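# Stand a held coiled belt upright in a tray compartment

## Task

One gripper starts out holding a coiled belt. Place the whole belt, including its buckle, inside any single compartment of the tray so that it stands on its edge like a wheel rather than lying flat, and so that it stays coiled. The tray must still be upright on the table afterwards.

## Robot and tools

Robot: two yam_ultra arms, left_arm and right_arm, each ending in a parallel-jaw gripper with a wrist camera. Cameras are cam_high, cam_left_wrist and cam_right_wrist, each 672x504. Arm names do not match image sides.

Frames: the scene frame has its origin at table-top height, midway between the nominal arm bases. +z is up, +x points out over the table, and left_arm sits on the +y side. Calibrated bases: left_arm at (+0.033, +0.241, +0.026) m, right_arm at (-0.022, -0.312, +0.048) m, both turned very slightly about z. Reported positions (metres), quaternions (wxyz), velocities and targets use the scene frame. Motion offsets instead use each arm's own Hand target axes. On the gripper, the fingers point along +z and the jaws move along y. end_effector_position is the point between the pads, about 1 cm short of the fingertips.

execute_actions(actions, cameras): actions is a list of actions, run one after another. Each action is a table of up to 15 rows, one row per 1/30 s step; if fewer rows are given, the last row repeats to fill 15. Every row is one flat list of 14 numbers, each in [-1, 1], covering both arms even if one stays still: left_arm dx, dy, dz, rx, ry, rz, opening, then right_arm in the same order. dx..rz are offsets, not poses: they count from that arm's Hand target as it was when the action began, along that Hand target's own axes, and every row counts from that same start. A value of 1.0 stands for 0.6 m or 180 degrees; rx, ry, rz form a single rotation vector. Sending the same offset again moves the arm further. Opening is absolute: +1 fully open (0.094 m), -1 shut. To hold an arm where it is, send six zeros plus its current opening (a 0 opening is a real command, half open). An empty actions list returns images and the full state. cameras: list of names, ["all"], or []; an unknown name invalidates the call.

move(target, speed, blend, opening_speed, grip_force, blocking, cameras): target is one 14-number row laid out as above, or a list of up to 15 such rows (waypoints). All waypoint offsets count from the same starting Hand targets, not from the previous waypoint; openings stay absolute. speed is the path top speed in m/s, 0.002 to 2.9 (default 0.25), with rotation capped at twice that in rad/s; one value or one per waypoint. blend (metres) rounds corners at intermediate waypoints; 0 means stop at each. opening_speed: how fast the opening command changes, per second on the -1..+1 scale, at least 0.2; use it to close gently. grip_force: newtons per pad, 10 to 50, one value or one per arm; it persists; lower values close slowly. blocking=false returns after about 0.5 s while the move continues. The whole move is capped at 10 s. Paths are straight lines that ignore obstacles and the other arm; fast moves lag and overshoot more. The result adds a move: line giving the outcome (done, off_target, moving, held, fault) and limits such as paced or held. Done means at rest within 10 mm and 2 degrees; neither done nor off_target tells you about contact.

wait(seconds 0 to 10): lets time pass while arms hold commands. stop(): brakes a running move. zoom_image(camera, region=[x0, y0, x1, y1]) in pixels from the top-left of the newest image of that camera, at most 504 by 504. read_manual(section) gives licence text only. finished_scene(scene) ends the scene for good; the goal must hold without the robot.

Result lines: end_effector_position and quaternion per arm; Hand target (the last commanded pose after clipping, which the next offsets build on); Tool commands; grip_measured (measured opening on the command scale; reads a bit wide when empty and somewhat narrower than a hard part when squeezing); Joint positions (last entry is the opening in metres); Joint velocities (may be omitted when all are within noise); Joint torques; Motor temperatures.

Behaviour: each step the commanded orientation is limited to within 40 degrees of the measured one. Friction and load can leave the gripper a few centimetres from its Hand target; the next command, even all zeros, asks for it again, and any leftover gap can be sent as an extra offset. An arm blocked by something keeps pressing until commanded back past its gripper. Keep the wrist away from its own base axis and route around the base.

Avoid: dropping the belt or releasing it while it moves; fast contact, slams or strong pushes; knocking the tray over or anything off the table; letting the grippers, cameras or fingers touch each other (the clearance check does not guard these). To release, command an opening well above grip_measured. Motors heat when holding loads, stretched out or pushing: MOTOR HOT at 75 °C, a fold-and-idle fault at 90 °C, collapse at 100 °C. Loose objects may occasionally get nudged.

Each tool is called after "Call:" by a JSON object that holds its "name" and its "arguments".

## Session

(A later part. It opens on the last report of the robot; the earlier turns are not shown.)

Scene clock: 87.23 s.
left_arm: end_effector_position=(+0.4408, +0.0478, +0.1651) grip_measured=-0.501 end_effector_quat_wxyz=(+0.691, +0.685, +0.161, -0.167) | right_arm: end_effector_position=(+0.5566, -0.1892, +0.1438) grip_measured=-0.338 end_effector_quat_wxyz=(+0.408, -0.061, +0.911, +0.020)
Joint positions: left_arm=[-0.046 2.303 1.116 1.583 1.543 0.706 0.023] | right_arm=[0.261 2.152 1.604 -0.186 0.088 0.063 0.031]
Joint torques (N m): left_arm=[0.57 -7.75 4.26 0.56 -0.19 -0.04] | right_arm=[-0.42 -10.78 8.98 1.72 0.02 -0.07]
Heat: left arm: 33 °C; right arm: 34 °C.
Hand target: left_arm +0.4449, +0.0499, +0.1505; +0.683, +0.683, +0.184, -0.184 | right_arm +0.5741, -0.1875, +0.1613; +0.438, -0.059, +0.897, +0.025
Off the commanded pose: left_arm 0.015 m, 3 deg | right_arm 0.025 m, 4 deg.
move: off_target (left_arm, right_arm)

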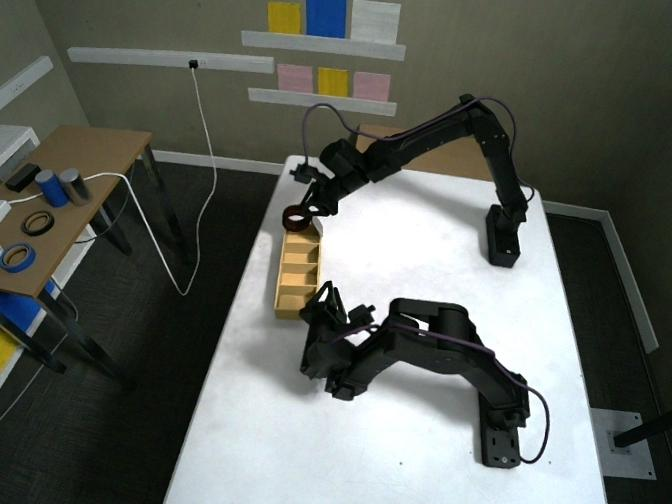

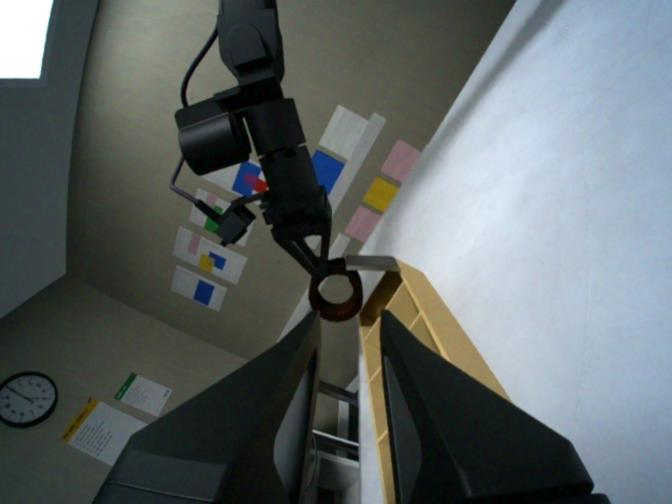

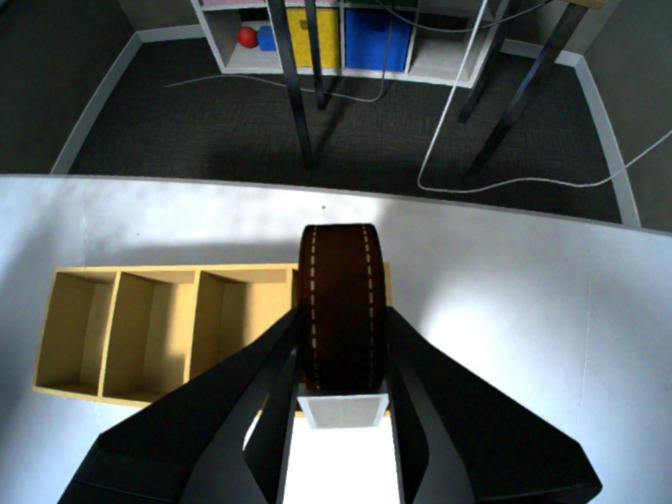

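Call:
{"name": "move", "arguments": {"target": [0,0,0,0,0,0,-0.5,0,0.0005,0.0274,0,0,0,-0.8], "speed": 0.1, "cameras": ["all"]}}

Call:
{"name": "zoom_image", "arguments": {"camera": "cam_high", "region": [260, 190, 360, 290]}}

Call:
{"name": "zoom_image", "arguments": {"camera": "cam_left_wrist", "region": [270, 220, 460, 360]}}

Scene clock: 95.67 s.
left_arm: end_effector_position=(+0.4408, +0.0478, +0.1651) grip_measured=-0.501 end_effector_quat_wxyz=(+0.691, +0.685, +0.160, -0.167) | right_arm: end_effector_position=(+0.5678, -0.1861, +0.1313) grip_measured=-0.338 end_effector_quat_wxyz=(+0.405, -0.062, +0.912, +0.020)
Joint positions: left_arm=[-0.046 2.303 1.116 1.583 1.543 0.708 0.023] | right_arm=[0.261 2.214 1.658 -0.185 0.086 0.061 0.031]
Joint torques (N m): left_arm=[0.57 -7.77 4.22 0.55 -0.19 0.01] | right_arm=[-0.61 -11.33 9.21 1.8 0.02 -0.08]
Heat: left arm: 32 °C; right arm: 34 °C.
Hand target: left_arm +0.4449, +0.0499, +0.1505; +0.683, +0.683, +0.183, -0.183 | right_arm +0.5869, -0.1856, +0.1512; +0.438, -0.059, +0.897, +0.025
Off the commanded pose: left_arm 0.015 m, 3 deg | right_arm 0.028 m, 4 deg.
move: off_target (left_arm, right_arm)

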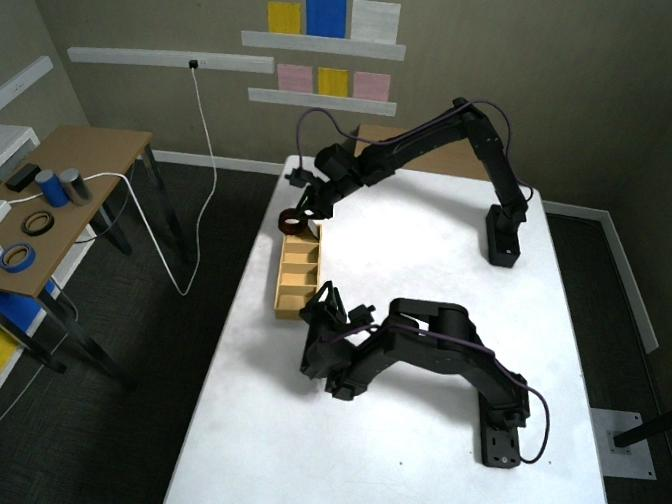

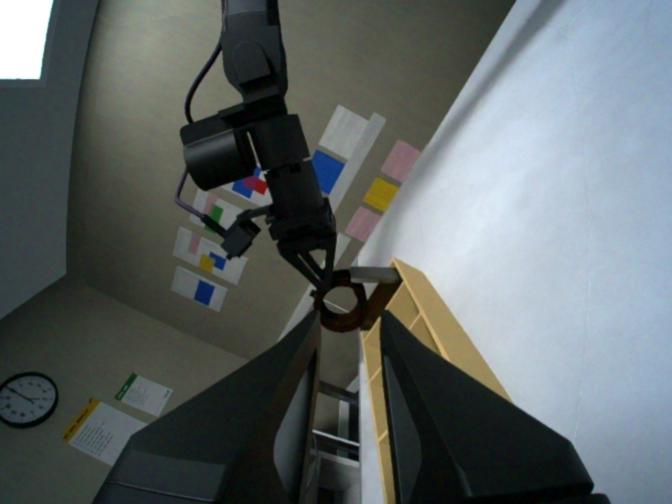

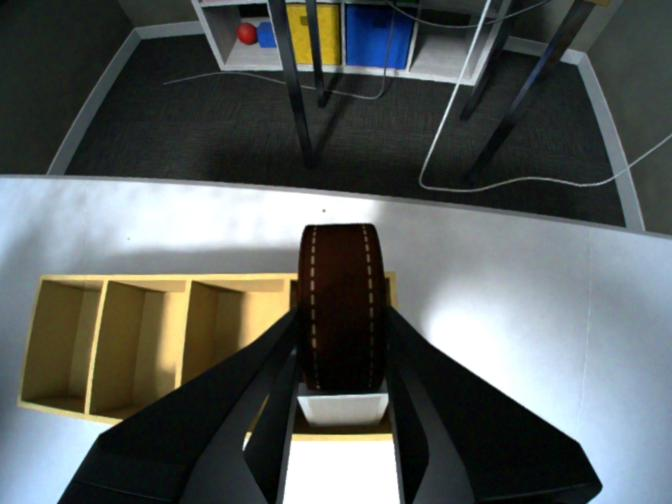

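Scaled by 5.040 from the camera's 672x504 image, which has a finer 960x720 frame.

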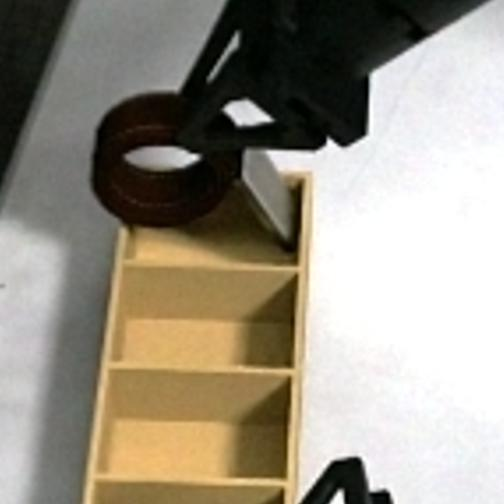

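Scaled by 2.653 from the camera's 672x504 image, which has a finer 960x720 frame.

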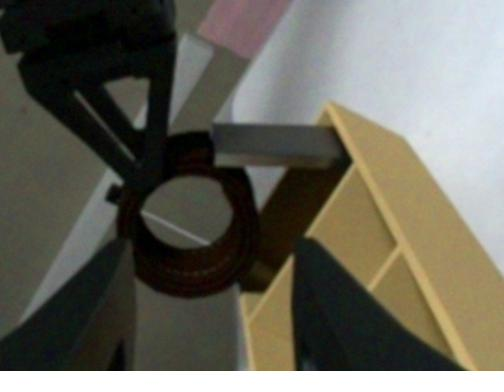

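Call:
{"name": "move", "arguments": {"target": [0,0,0,0,0,0,-0.5,0.021,0.0,0.0164,0,0,0,-0.8], "speed": 0.08, "cameras": ["all"]}}

Call:
{"name": "zoom_image", "arguments": {"camera": "cam_high", "region": [260, 190, 360, 290]}}

Call:
{"name": "zoom_image", "arguments": {"camera": "cam_left_wrist", "region": [270, 220, 460, 360]}}

Scene clock: 98.30 s.
left_arm: end_effector_position=(+0.4408, +0.0478, +0.1651) grip_measured=-0.501 end_effector_quat_wxyz=(+0.691, +0.685, +0.160, -0.167) | right_arm: end_effector_position=(+0.5742, -0.1845, +0.1256) grip_measured=-0.338 end_effector_quat_wxyz=(+0.414, -0.061, +0.908, +0.022)
Joint positions: left_arm=[-0.046 2.303 1.116 1.583 1.543 0.708 0.023] | right_arm=[0.261 2.238 1.658 -0.14 0.086 0.061 0.031]
Joint torques (N m): left_arm=[0.55 -7.77 4.23 0.55 -0.2 0] | right_arm=[-0.62 -11.51 6.94 1.81 0.03 -0.07]
Heat: left arm: 32 °C; right arm: 34 °C.
Hand target: left_arm +0.4449, +0.0499, +0.1505; +0.683, +0.683, +0.183, -0.183 | right_arm +0.5869, -0.1857, +0.1353; +0.438, -0.059, +0.897, +0.025
Off the commanded pose: left_arm 0.015 m, 3 deg | right_arm 0.016 m, 3 deg.
move: off_target (left_arm, right_arm)

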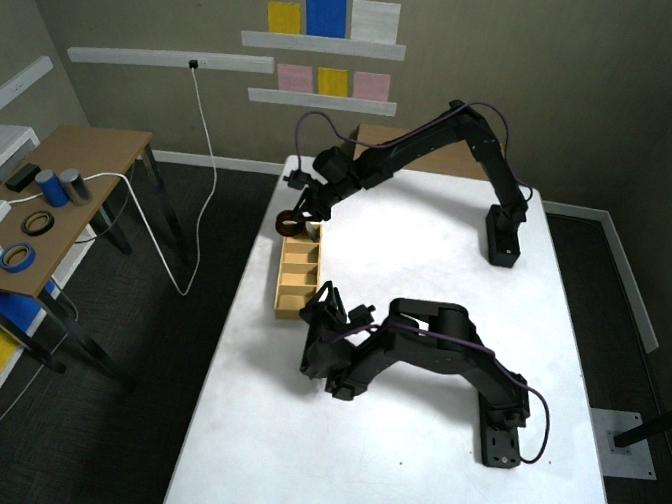

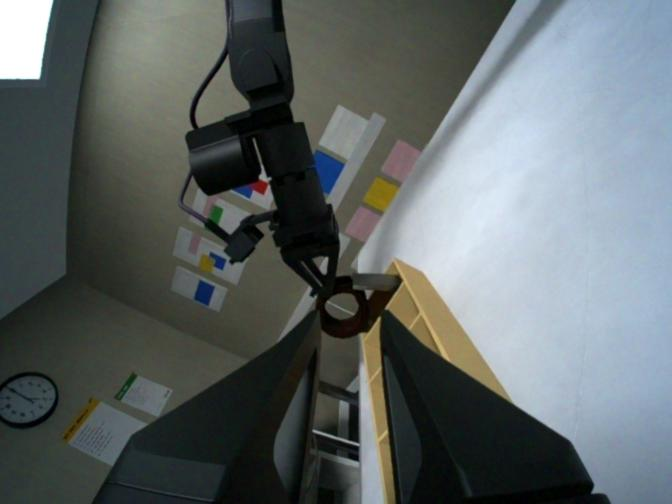

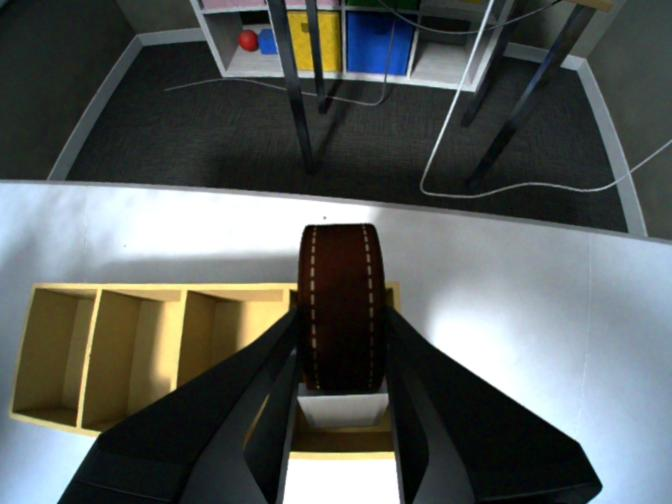

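Scaled by 5.040 from the camera's 672x504 image, which has a finer 960x720 frame.

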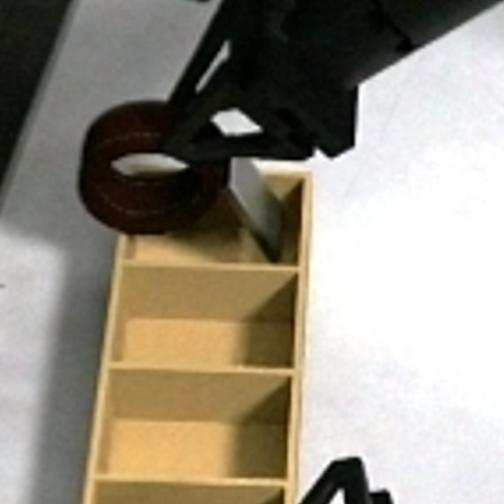

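Scaled by 2.653 from the camera's 672x504 image, which has a finer 960x720 frame.

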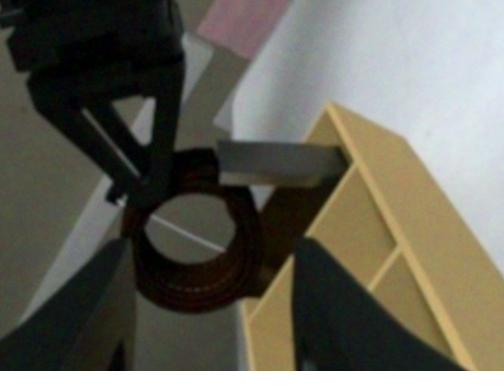

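Call:
{"name": "move", "arguments": {"target": [0,0,0,0,0,0,-0.5,0.0314,0.0,0.0032,0,0,0,-0.8], "speed": 0.08, "cameras": ["all"]}}

Call:
{"name": "zoom_image", "arguments": {"camera": "cam_high", "region": [260, 190, 360, 290]}}

Call:
{"name": "zoom_image", "arguments": {"camera": "cam_left_wrist", "region": [270, 220, 460, 360]}}

Scene clock: 100.70 s.
left_arm: end_effector_position=(+0.4408, +0.0478, +0.1651) grip_measured=-0.501 end_effector_quat_wxyz=(+0.691, +0.685, +0.160, -0.167) | right_arm: end_effector_position=(+0.5750, -0.1843, +0.1189) grip_measured=-0.338 end_effector_quat_wxyz=(+0.431, -0.060, +0.900, +0.025)
Joint positions: left_arm=[-0.046 2.303 1.116 1.583 1.543 0.708 0.023] | right_arm=[0.261 2.238 1.599 -0.041 0.086 0.061 0.031]
Joint torques (N m): left_arm=[0.55 -7.76 4.23 0.56 -0.19 0] | right_arm=[-0.49 -12.21 4.75 1.65 0.04 -0.06]
Heat: left arm: 32 °C; right arm: 34 °C.
Hand target: left_arm +0.4449, +0.0499, +0.1505; +0.683, +0.683, +0.183, -0.183 | right_arm +0.5769, -0.1872, +0.1191; +0.438, -0.059, +0.897, +0.025
Off the commanded pose: left_arm 0.015 m, 3 deg | right_arm 0.003 m, 1 deg.
move: off_target (left_arm)

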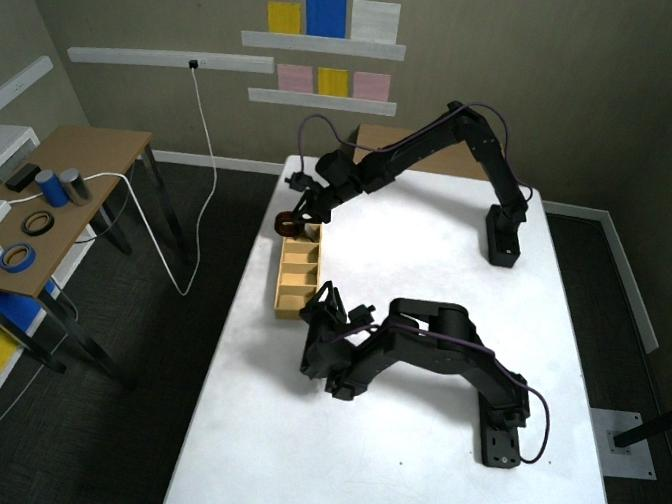

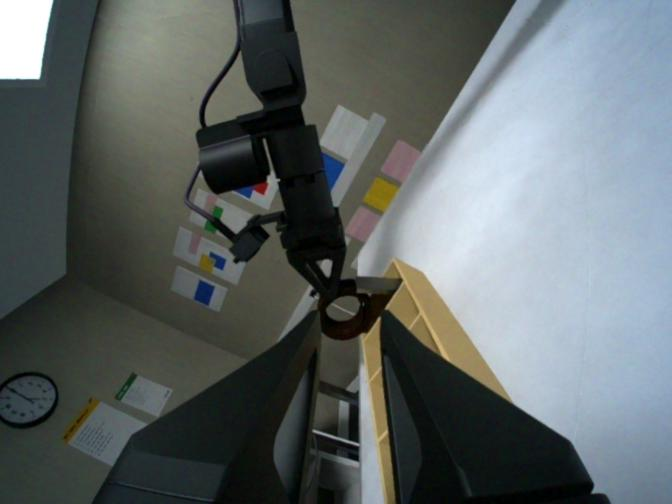

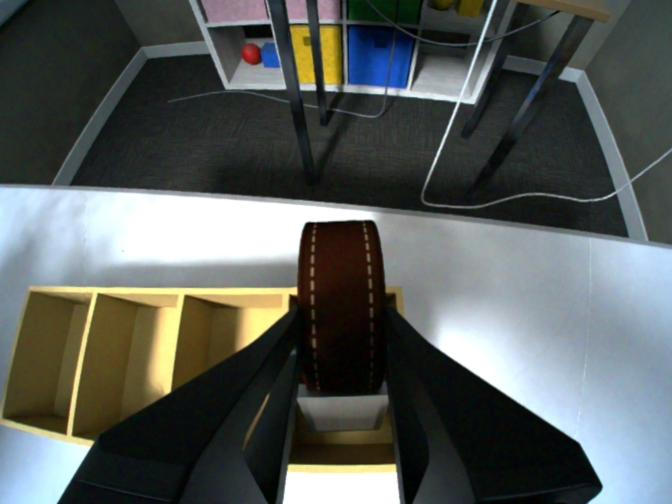

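Scaled by 5.040 from the camera's 672x504 image, which has a finer 960x720 frame.

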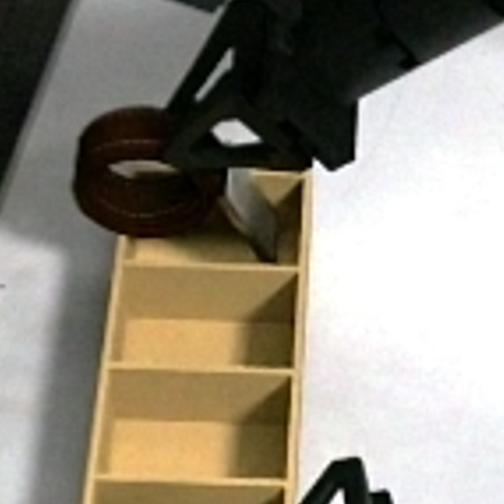

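Scaled by 2.653 from the camera's 672x504 image, which has a finer 960x720 frame.

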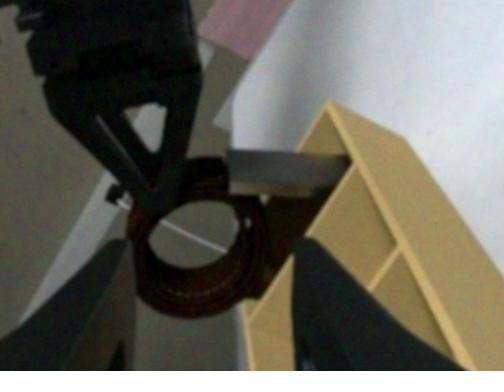

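Call:
{"name": "move", "arguments": {"target": [0,0,0,0,0,0,-0.5,0.0321,0.002,-0.0151,0,0.033,0,-0.8], "speed": 0.08, "cameras": ["all"]}}

Call:
{"name": "zoom_image", "arguments": {"camera": "cam_high", "region": [260, 190, 360, 290]}}

Call:
{"name": "zoom_image", "arguments": {"camera": "cam_left_wrist", "region": [270, 220, 460, 360]}}

Scene clock: 106.27 s.
left_arm: end_effector_position=(+0.4408, +0.0478, +0.1651) grip_measured=-0.501 end_effector_quat_wxyz=(+0.691, +0.685, +0.160, -0.167) | right_arm: end_effector_position=(+0.5669, -0.1861, +0.1091) grip_measured=-0.338 end_effector_quat_wxyz=(+0.408, -0.061, +0.911, +0.022)
Joint positions: left_arm=[-0.046 2.303 1.116 1.583 1.543 0.708 0.023] | right_arm=[0.261 2.238 1.599 -0.093 0.085 0.063 0.031]
Joint torques (N m): left_arm=[0.57 -7.79 4.25 0.55 -0.2 0] | right_arm=[-0.13 -13.83 5.16 0.84 0.01 0.02]
Heat: left arm: 32 °C; right arm: 33 °C.
Hand target: left_arm +0.4449, +0.0499, +0.1505; +0.683, +0.683, +0.183, -0.183 | right_arm +0.5579, -0.1884, +0.1095; +0.391, -0.060, +0.918, +0.022
Off the commanded pose: left_arm 0.015 m, 3 deg | right_arm 0.009 m, 2 deg.
move: off_target (left_arm)

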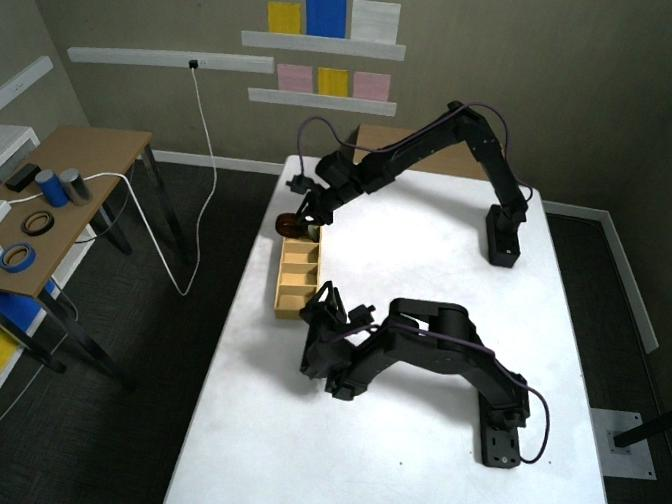

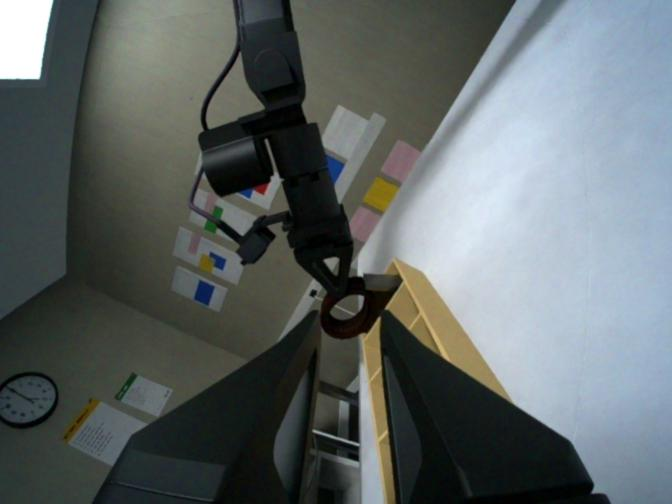

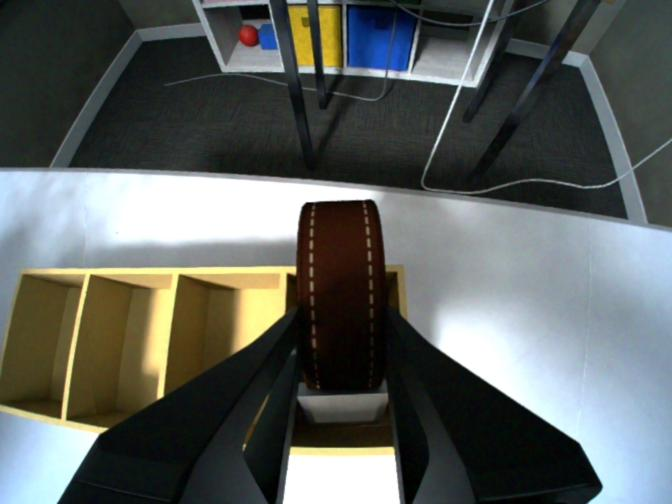

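Scaled by 5.040 from the camera's 672x504 image, which has a finer 960x720 frame.

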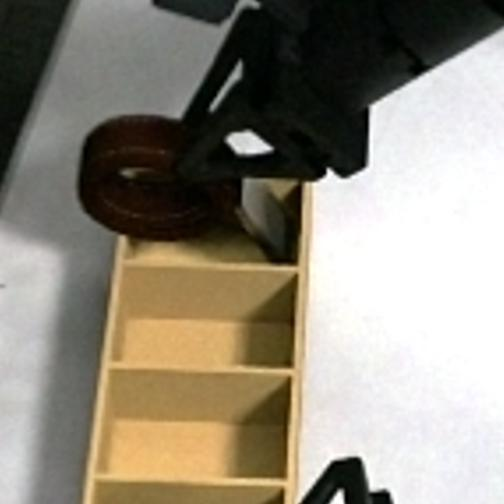

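Scaled by 2.653 from the camera's 672x504 image, which has a finer 960x720 frame.

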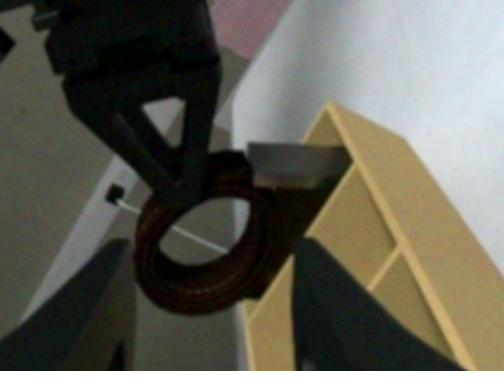

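Call:
{"name": "move", "arguments": {"target": [0,0,0,0,0,0,-0.5,0.0238,-0.0008,0.0088,0,0,0,-0.8], "speed": 0.08, "cameras": ["all"]}}

Call:
{"name": "zoom_image", "arguments": {"camera": "cam_high", "region": [260, 190, 360, 290]}}

Call:
{"name": "zoom_image", "arguments": {"camera": "cam_left_wrist", "region": [270, 220, 460, 360]}}

Scene clock: 112.23 s.
left_arm: end_effector_position=(+0.4408, +0.0478, +0.1651) grip_measured=-0.501 end_effector_quat_wxyz=(+0.691, +0.685, +0.160, -0.167) | right_arm: end_effector_position=(+0.5593, -0.1880, +0.0954) grip_measured=-0.338 end_effector_quat_wxyz=(+0.399, -0.062, +0.914, +0.021)
Joint positions: left_arm=[-0.046 2.303 1.116 1.583 1.543 0.708 0.023] | right_arm=[0.261 2.238 1.554 -0.068 0.085 0.063 0.031]
Joint torques (N m): left_arm=[0.55 -7.76 4.23 0.55 -0.19 0] | right_arm=[-0.1 -13.67 3.95 1.16 0.01 0.02]
Heat: left arm: 32 °C; right arm: 33 °C.
Hand target: left_arm +0.4449, +0.0499, +0.1505; +0.683, +0.683, +0.183, -0.183 | right_arm +0.5520, -0.1897, +0.0957; +0.391, -0.060, +0.918, +0.022
Off the commanded pose: left_arm 0.015 m, 3 deg | right_arm 0.008 m, 1 deg.
move: off_target (left_arm)

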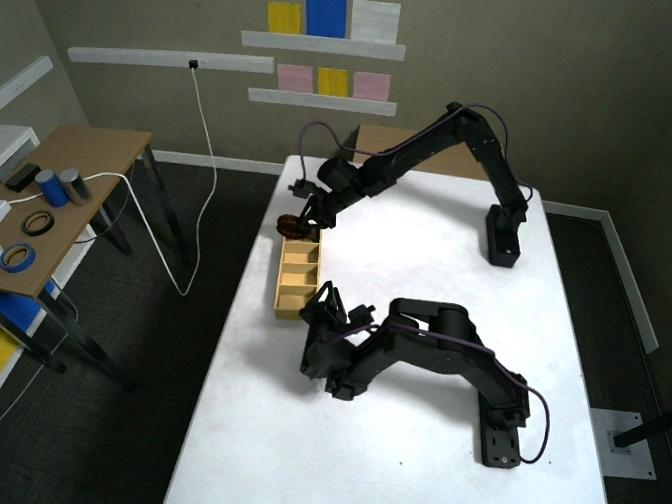

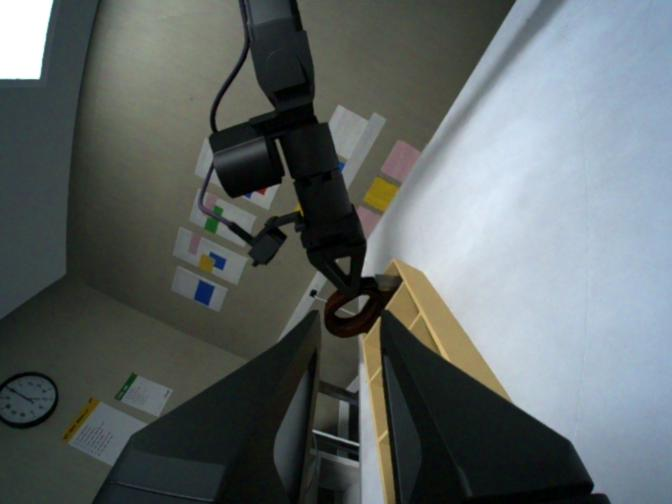

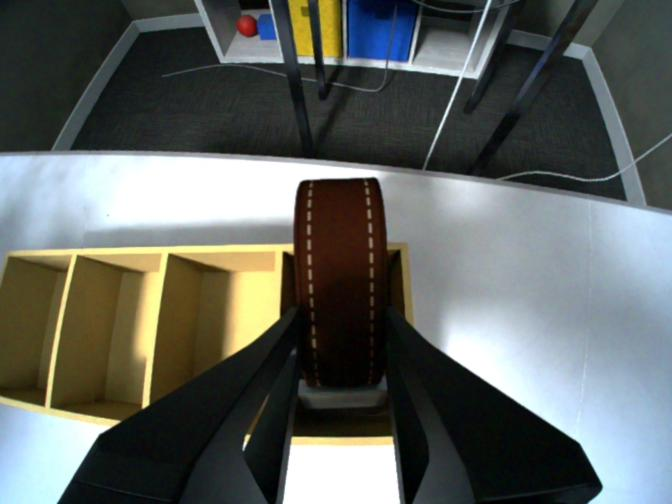

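Scaled by 5.040 from the camera's 672x504 image, which has a finer 960x720 frame.

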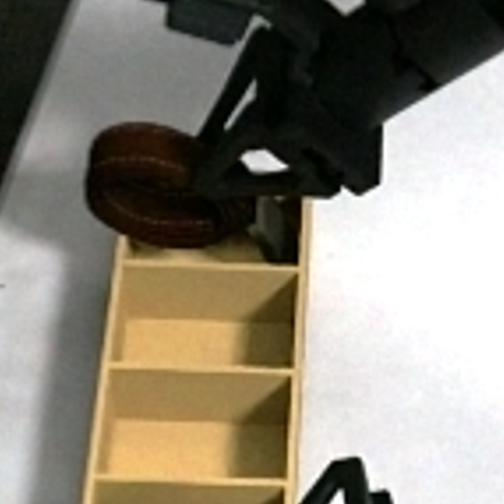

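Scaled by 2.653 from the camera's 672x504 image, which has a finer 960x720 frame.

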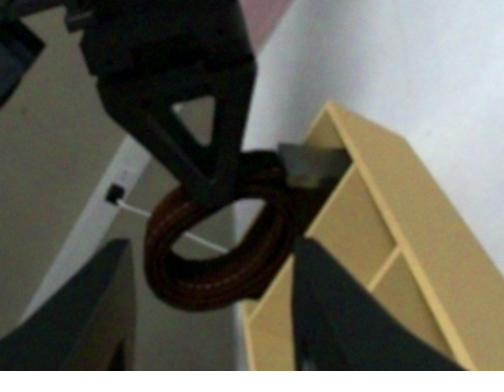

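Call:
{"name": "zoom_image", "arguments": {"camera": "cam_high", "region": [270, 205, 330, 250]}}

Call:
{"name": "zoom_image", "arguments": {"camera": "cam_left_wrist", "region": [310, 250, 420, 350]}}

Call:
{"name": "zoom_image", "arguments": {"camera": "cam_right_wrist", "region": [240, 160, 460, 470]}}

Scaled by 8.400 from the camera's 672x504 image, which has a finer 960x720 frame.

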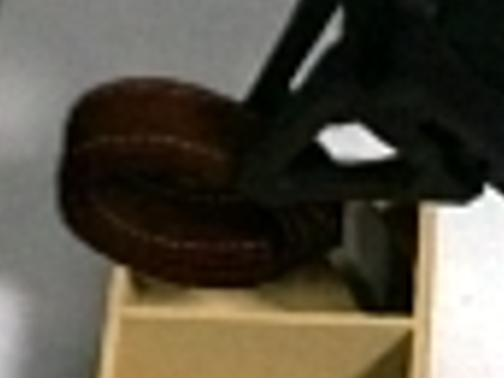

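Scaled by 4.582 from the camera's 672x504 image, which has a finer 960x720 frame.

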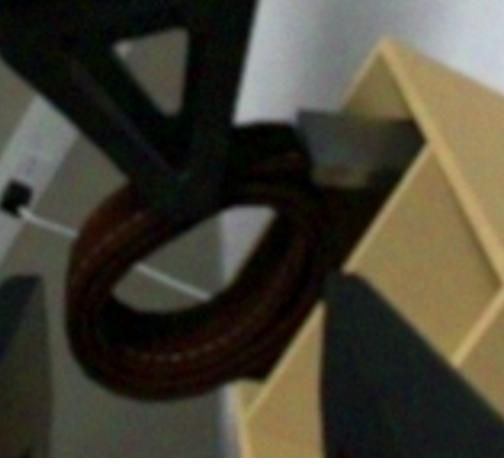

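Scaled by 1.626 from the camera's 672x504 image, which has a finer 960x720 frame.

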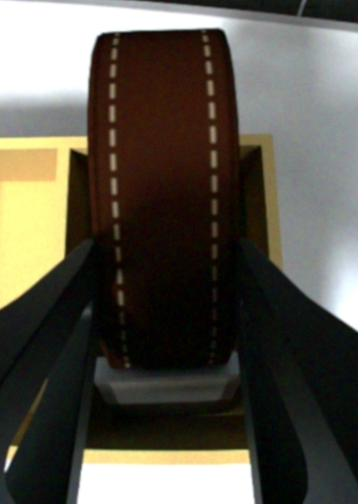

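Call:
{"name": "move", "arguments": {"target": [0,0,0,0,0,0,-0.5,0.0092,0.0,-0.0168,0,0,0,-0.8], "speed": 0.08, "cameras": ["all"]}}

Call:
{"name": "zoom_image", "arguments": {"camera": "cam_high", "region": [270, 205, 330, 250]}}

Call:
{"name": "zoom_image", "arguments": {"camera": "cam_left_wrist", "region": [310, 250, 420, 350]}}

Scene clock: 124.17 s.
left_arm: end_effector_position=(+0.4408, +0.0478, +0.1651) grip_measured=-0.501 end_effector_quat_wxyz=(+0.691, +0.685, +0.160, -0.167) | right_arm: end_effector_position=(+0.5512, -0.1899, +0.0962) grip_measured=-0.338 end_effector_quat_wxyz=(+0.403, -0.061, +0.913, +0.022)
Joint positions: left_arm=[-0.046 2.303 1.116 1.583 1.543 0.708 0.023] | right_arm=[0.261 2.206 1.497 -0.035 0.085 0.065 0.031]
Joint torques (N m): left_arm=[0.57 -7.77 4.23 0.55 -0.2 0] | right_arm=[0.1 -14.32 3.85 1.04 0.02 0.03]
Heat: left arm: 31 °C; right arm: 33 °C.
Hand target: left_arm +0.4449, +0.0499, +0.1505; +0.683, +0.683, +0.183, -0.183 | right_arm +0.5410, -0.1911, +0.0987; +0.391, -0.060, +0.918, +0.022
Off the commanded pose: left_arm 0.015 m, 3 deg | right_arm 0.011 m, 2 deg.
move: off_target (left_arm, right_arm)

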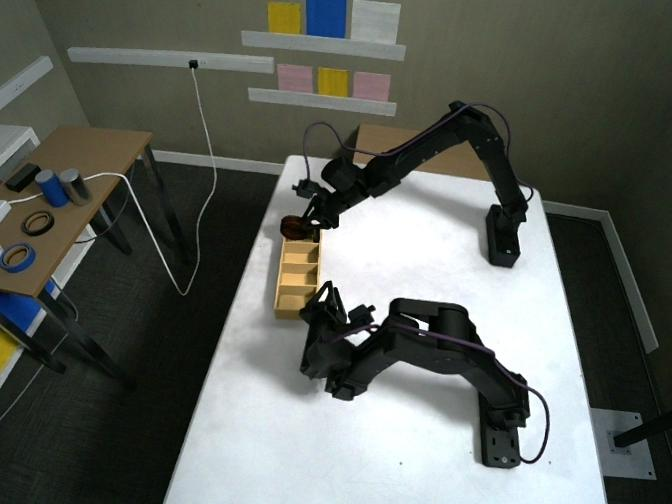

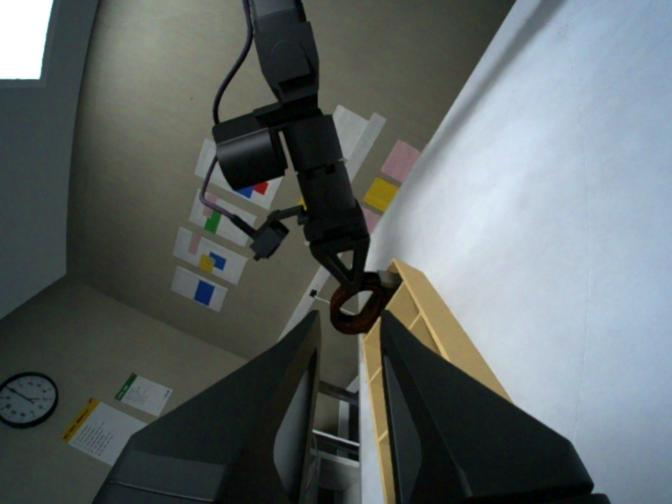

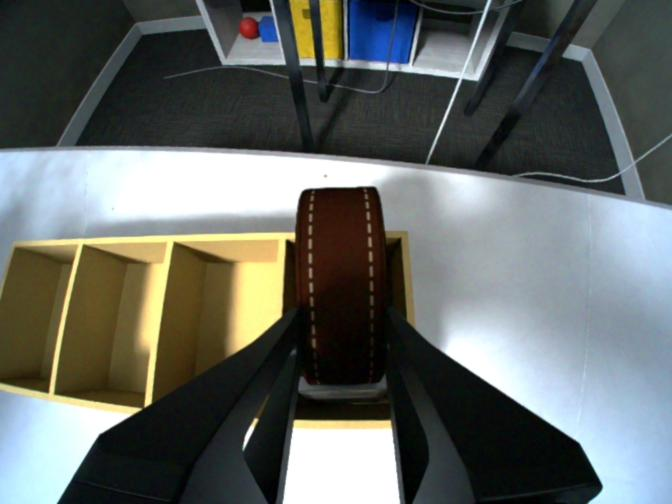

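Scaled by 8.400 from the camera's 672x504 image, which has a finer 960x720 frame.

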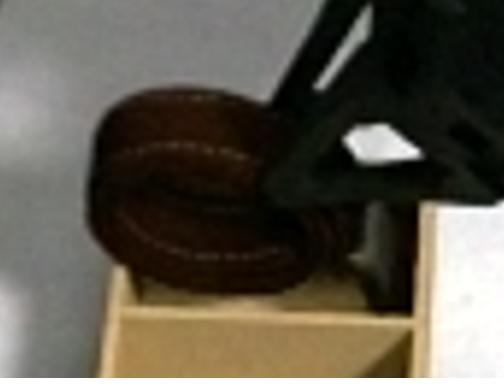

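Scaled by 4.582 from the camera's 672x504 image, which has a finer 960x720 frame.

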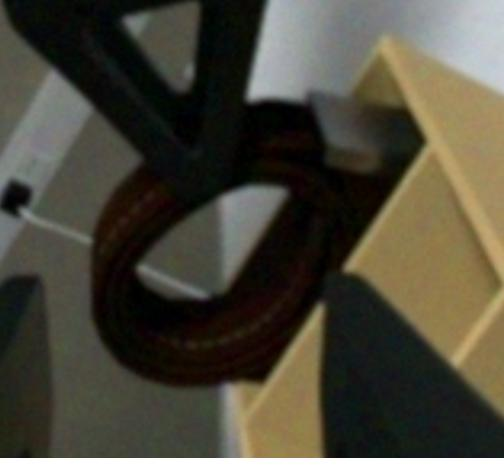

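Call:
{"name": "move", "arguments": {"target": [0,0,0,0,0,0,-0.5,0.0022,0.0,-0.0119,0,0.094,0,-0.8], "speed": 0.12, "cameras": ["all"]}}

Call:
{"name": "zoom_image", "arguments": {"camera": "cam_high", "region": [270, 205, 330, 250]}}

Call:
{"name": "zoom_image", "arguments": {"camera": "cam_left_wrist", "region": [310, 250, 420, 350]}}

Call:
{"name": "zoom_image", "arguments": {"camera": "cam_right_wrist", "region": [240, 160, 460, 470]}}

Scene clock: 138.73 s.
left_arm: end_effector_position=(+0.4408, +0.0478, +0.1651) grip_measured=-0.501 end_effector_quat_wxyz=(+0.691, +0.685, +0.160, -0.167) | right_arm: end_effector_position=(+0.5316, -0.1902, +0.1024) grip_measured=-0.338 end_effector_quat_wxyz=(+0.255, -0.066, +0.965, +0.011)
Joint positions: left_arm=[-0.046 2.303 1.116 1.583 1.543 0.708 0.023] | right_arm=[0.261 2.296 1.881 -0.642 0.062 0.082 0.031]
Joint torques (N m): left_arm=[0.58 -7.77 4.23 0.55 -0.2 0.01] | right_arm=[-0.53 -11.15 8.18 0.79 -0.01 0]
Motor temperatures (°C): left_arm=[26 31 28 27 25 23 25] | right_arm=[26 36 32 32 22 23 26]
Heat: left arm: 31 °C; right arm: 36 °C.
Hand target: left_arm +0.4449, +0.0499, +0.1505; +0.683, +0.683, +0.183, -0.183 | right_arm +0.5349, -0.1919, +0.1026; +0.252, -0.063, +0.966, +0.013
Off the commanded pose: left_arm 0.015 m, 3 deg | right_arm 0.004 m, 1 deg.
move: off_target (left_arm)

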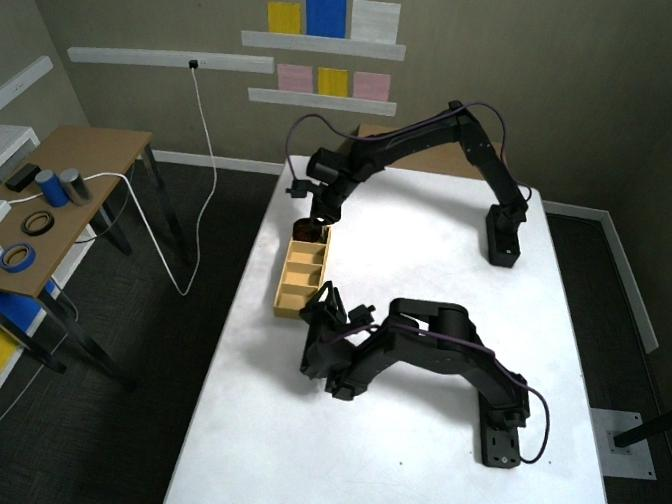

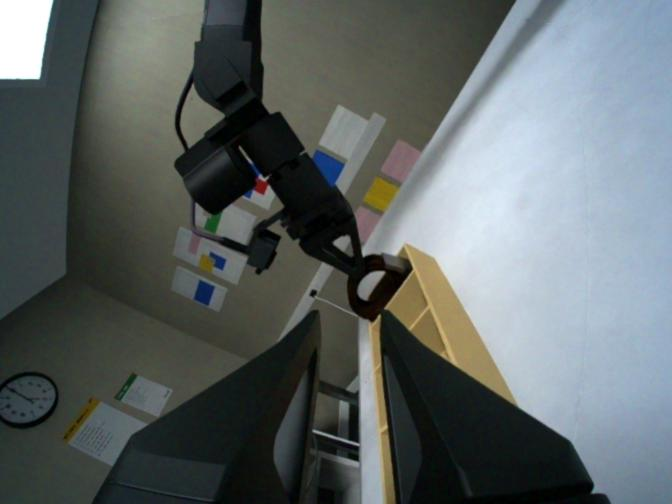

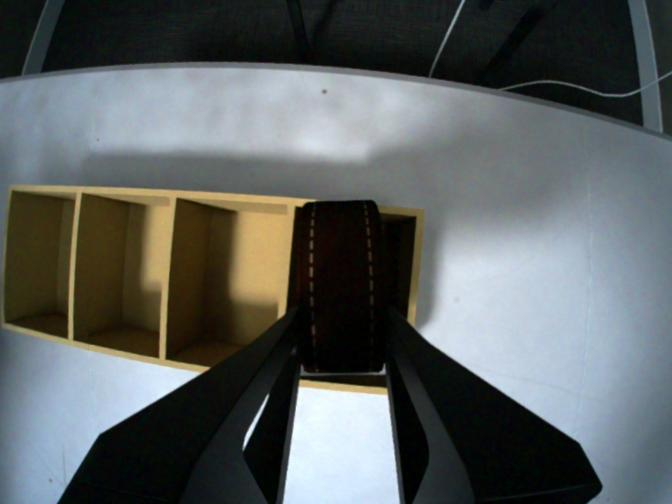

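Scaled by 8.400 from the camera's 672x504 image, which has a finer 960x720 frame.

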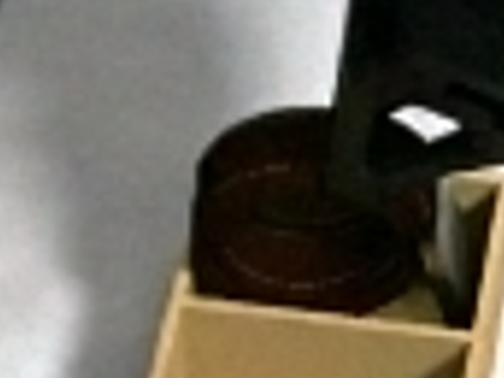

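Scaled by 4.582 from the camera's 672x504 image, which has a finer 960x720 frame.

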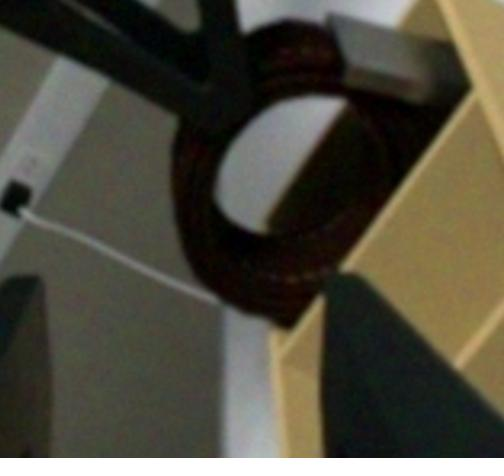

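Scaled by 1.626 from the camera's 672x504 image, which has a finer 960x720 frame.

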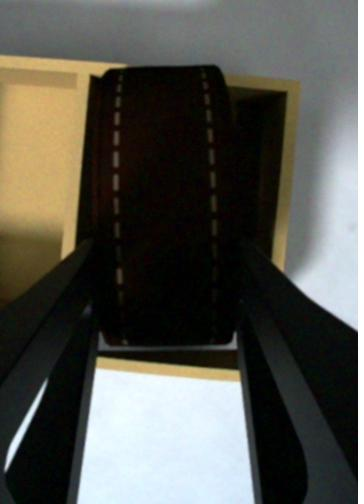

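Call:
{"name": "move", "arguments": {"target": [0,0,0,0,0,0,-0.5,0.0133,-0.0073,0.008,0.0109,0.0001,0.0194,-0.8], "speed": 0.08, "cameras": ["all"]}}

Call:
{"name": "zoom_image", "arguments": {"camera": "cam_high", "region": [270, 205, 340, 255]}}

Call:
{"name": "zoom_image", "arguments": {"camera": "cam_left_wrist", "region": [310, 240, 430, 350]}}

Call:
{"name": "zoom_image", "arguments": {"camera": "cam_right_wrist", "region": [240, 160, 460, 420]}}

Scene clock: 146.27 s.
left_arm: end_effector_position=(+0.4408, +0.0478, +0.1651) grip_measured=-0.501 end_effector_quat_wxyz=(+0.691, +0.685, +0.160, -0.167) | right_arm: end_effector_position=(+0.5313, -0.1941, +0.1011) grip_measured=-0.338 end_effector_quat_wxyz=(+0.255, -0.032, +0.966, +0.009)
Joint positions: left_arm=[-0.046 2.303 1.116 1.583 1.543 0.708 0.023] | right_arm=[0.261 2.296 1.877 -0.641 0.082 0.147 0.031]
Joint torques (N m): left_arm=[0.57 -7.77 4.25 0.56 -0.2 0.01] | right_arm=[-0.14 -11.88 4.77 1.06 0.15 0.06]
Heat: left arm: 31 °C; right arm: 36 °C.
Hand target: left_arm +0.4449, +0.0499, +0.1505; +0.683, +0.683, +0.183, -0.183 | right_arm +0.5309, -0.1969, +0.0946; +0.252, -0.029, +0.967, +0.004
Off the commanded pose: left_arm 0.015 m, 3 deg | right_arm 0.007 m, 1 deg.
move: off_target (left_arm)

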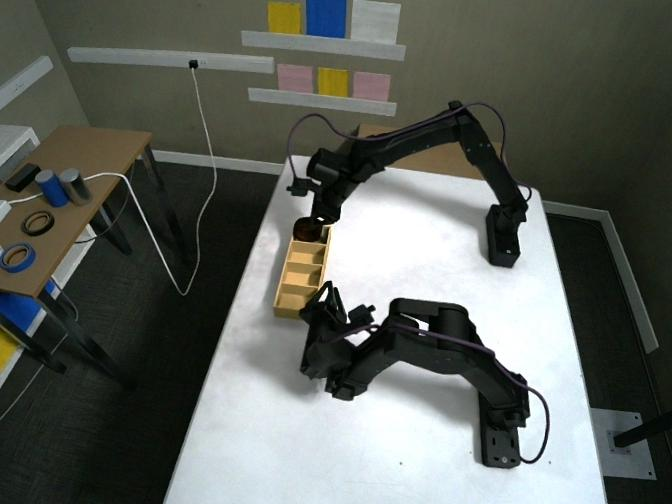

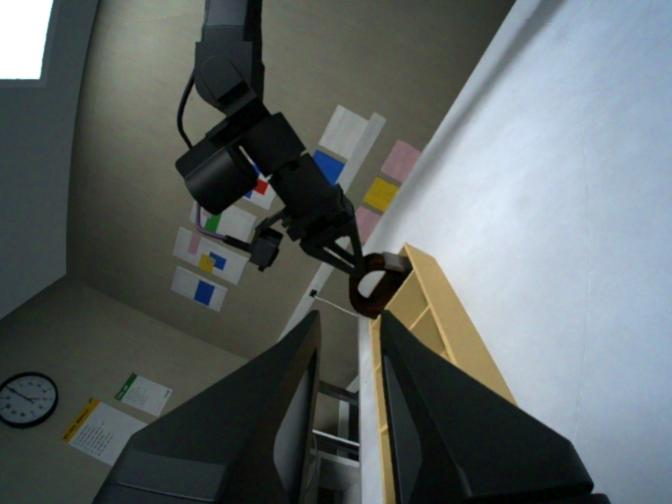

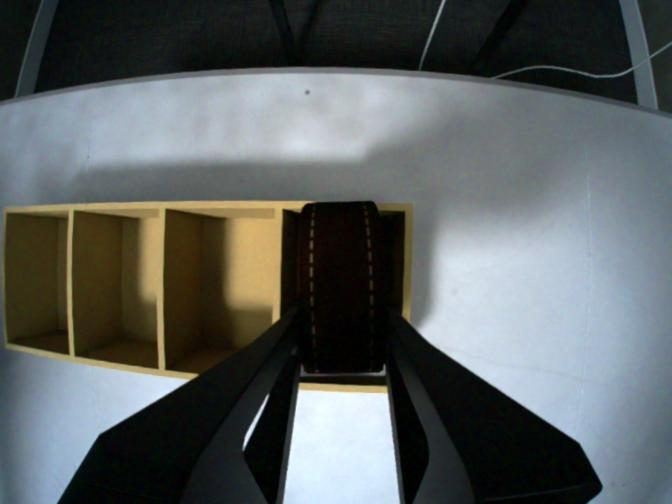

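Scaled by 7.200 from the camera's 672x504 image, which has a finer 960x720 frame.

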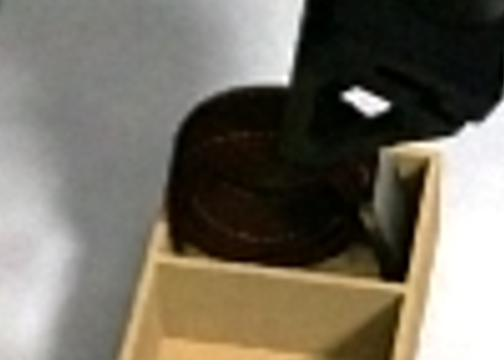

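Scaled by 4.200 from the camera's 672x504 image, which has a finer 960x720 frame.

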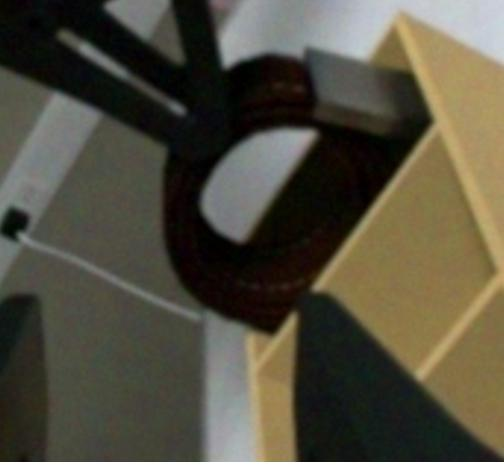

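Scaled by 1.938 from the camera's 672x504 image, which has a finer 960x720 frame.

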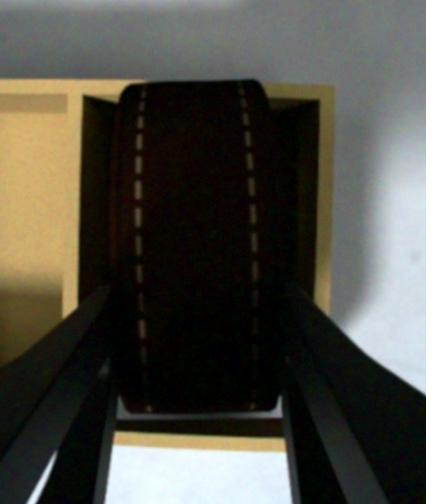

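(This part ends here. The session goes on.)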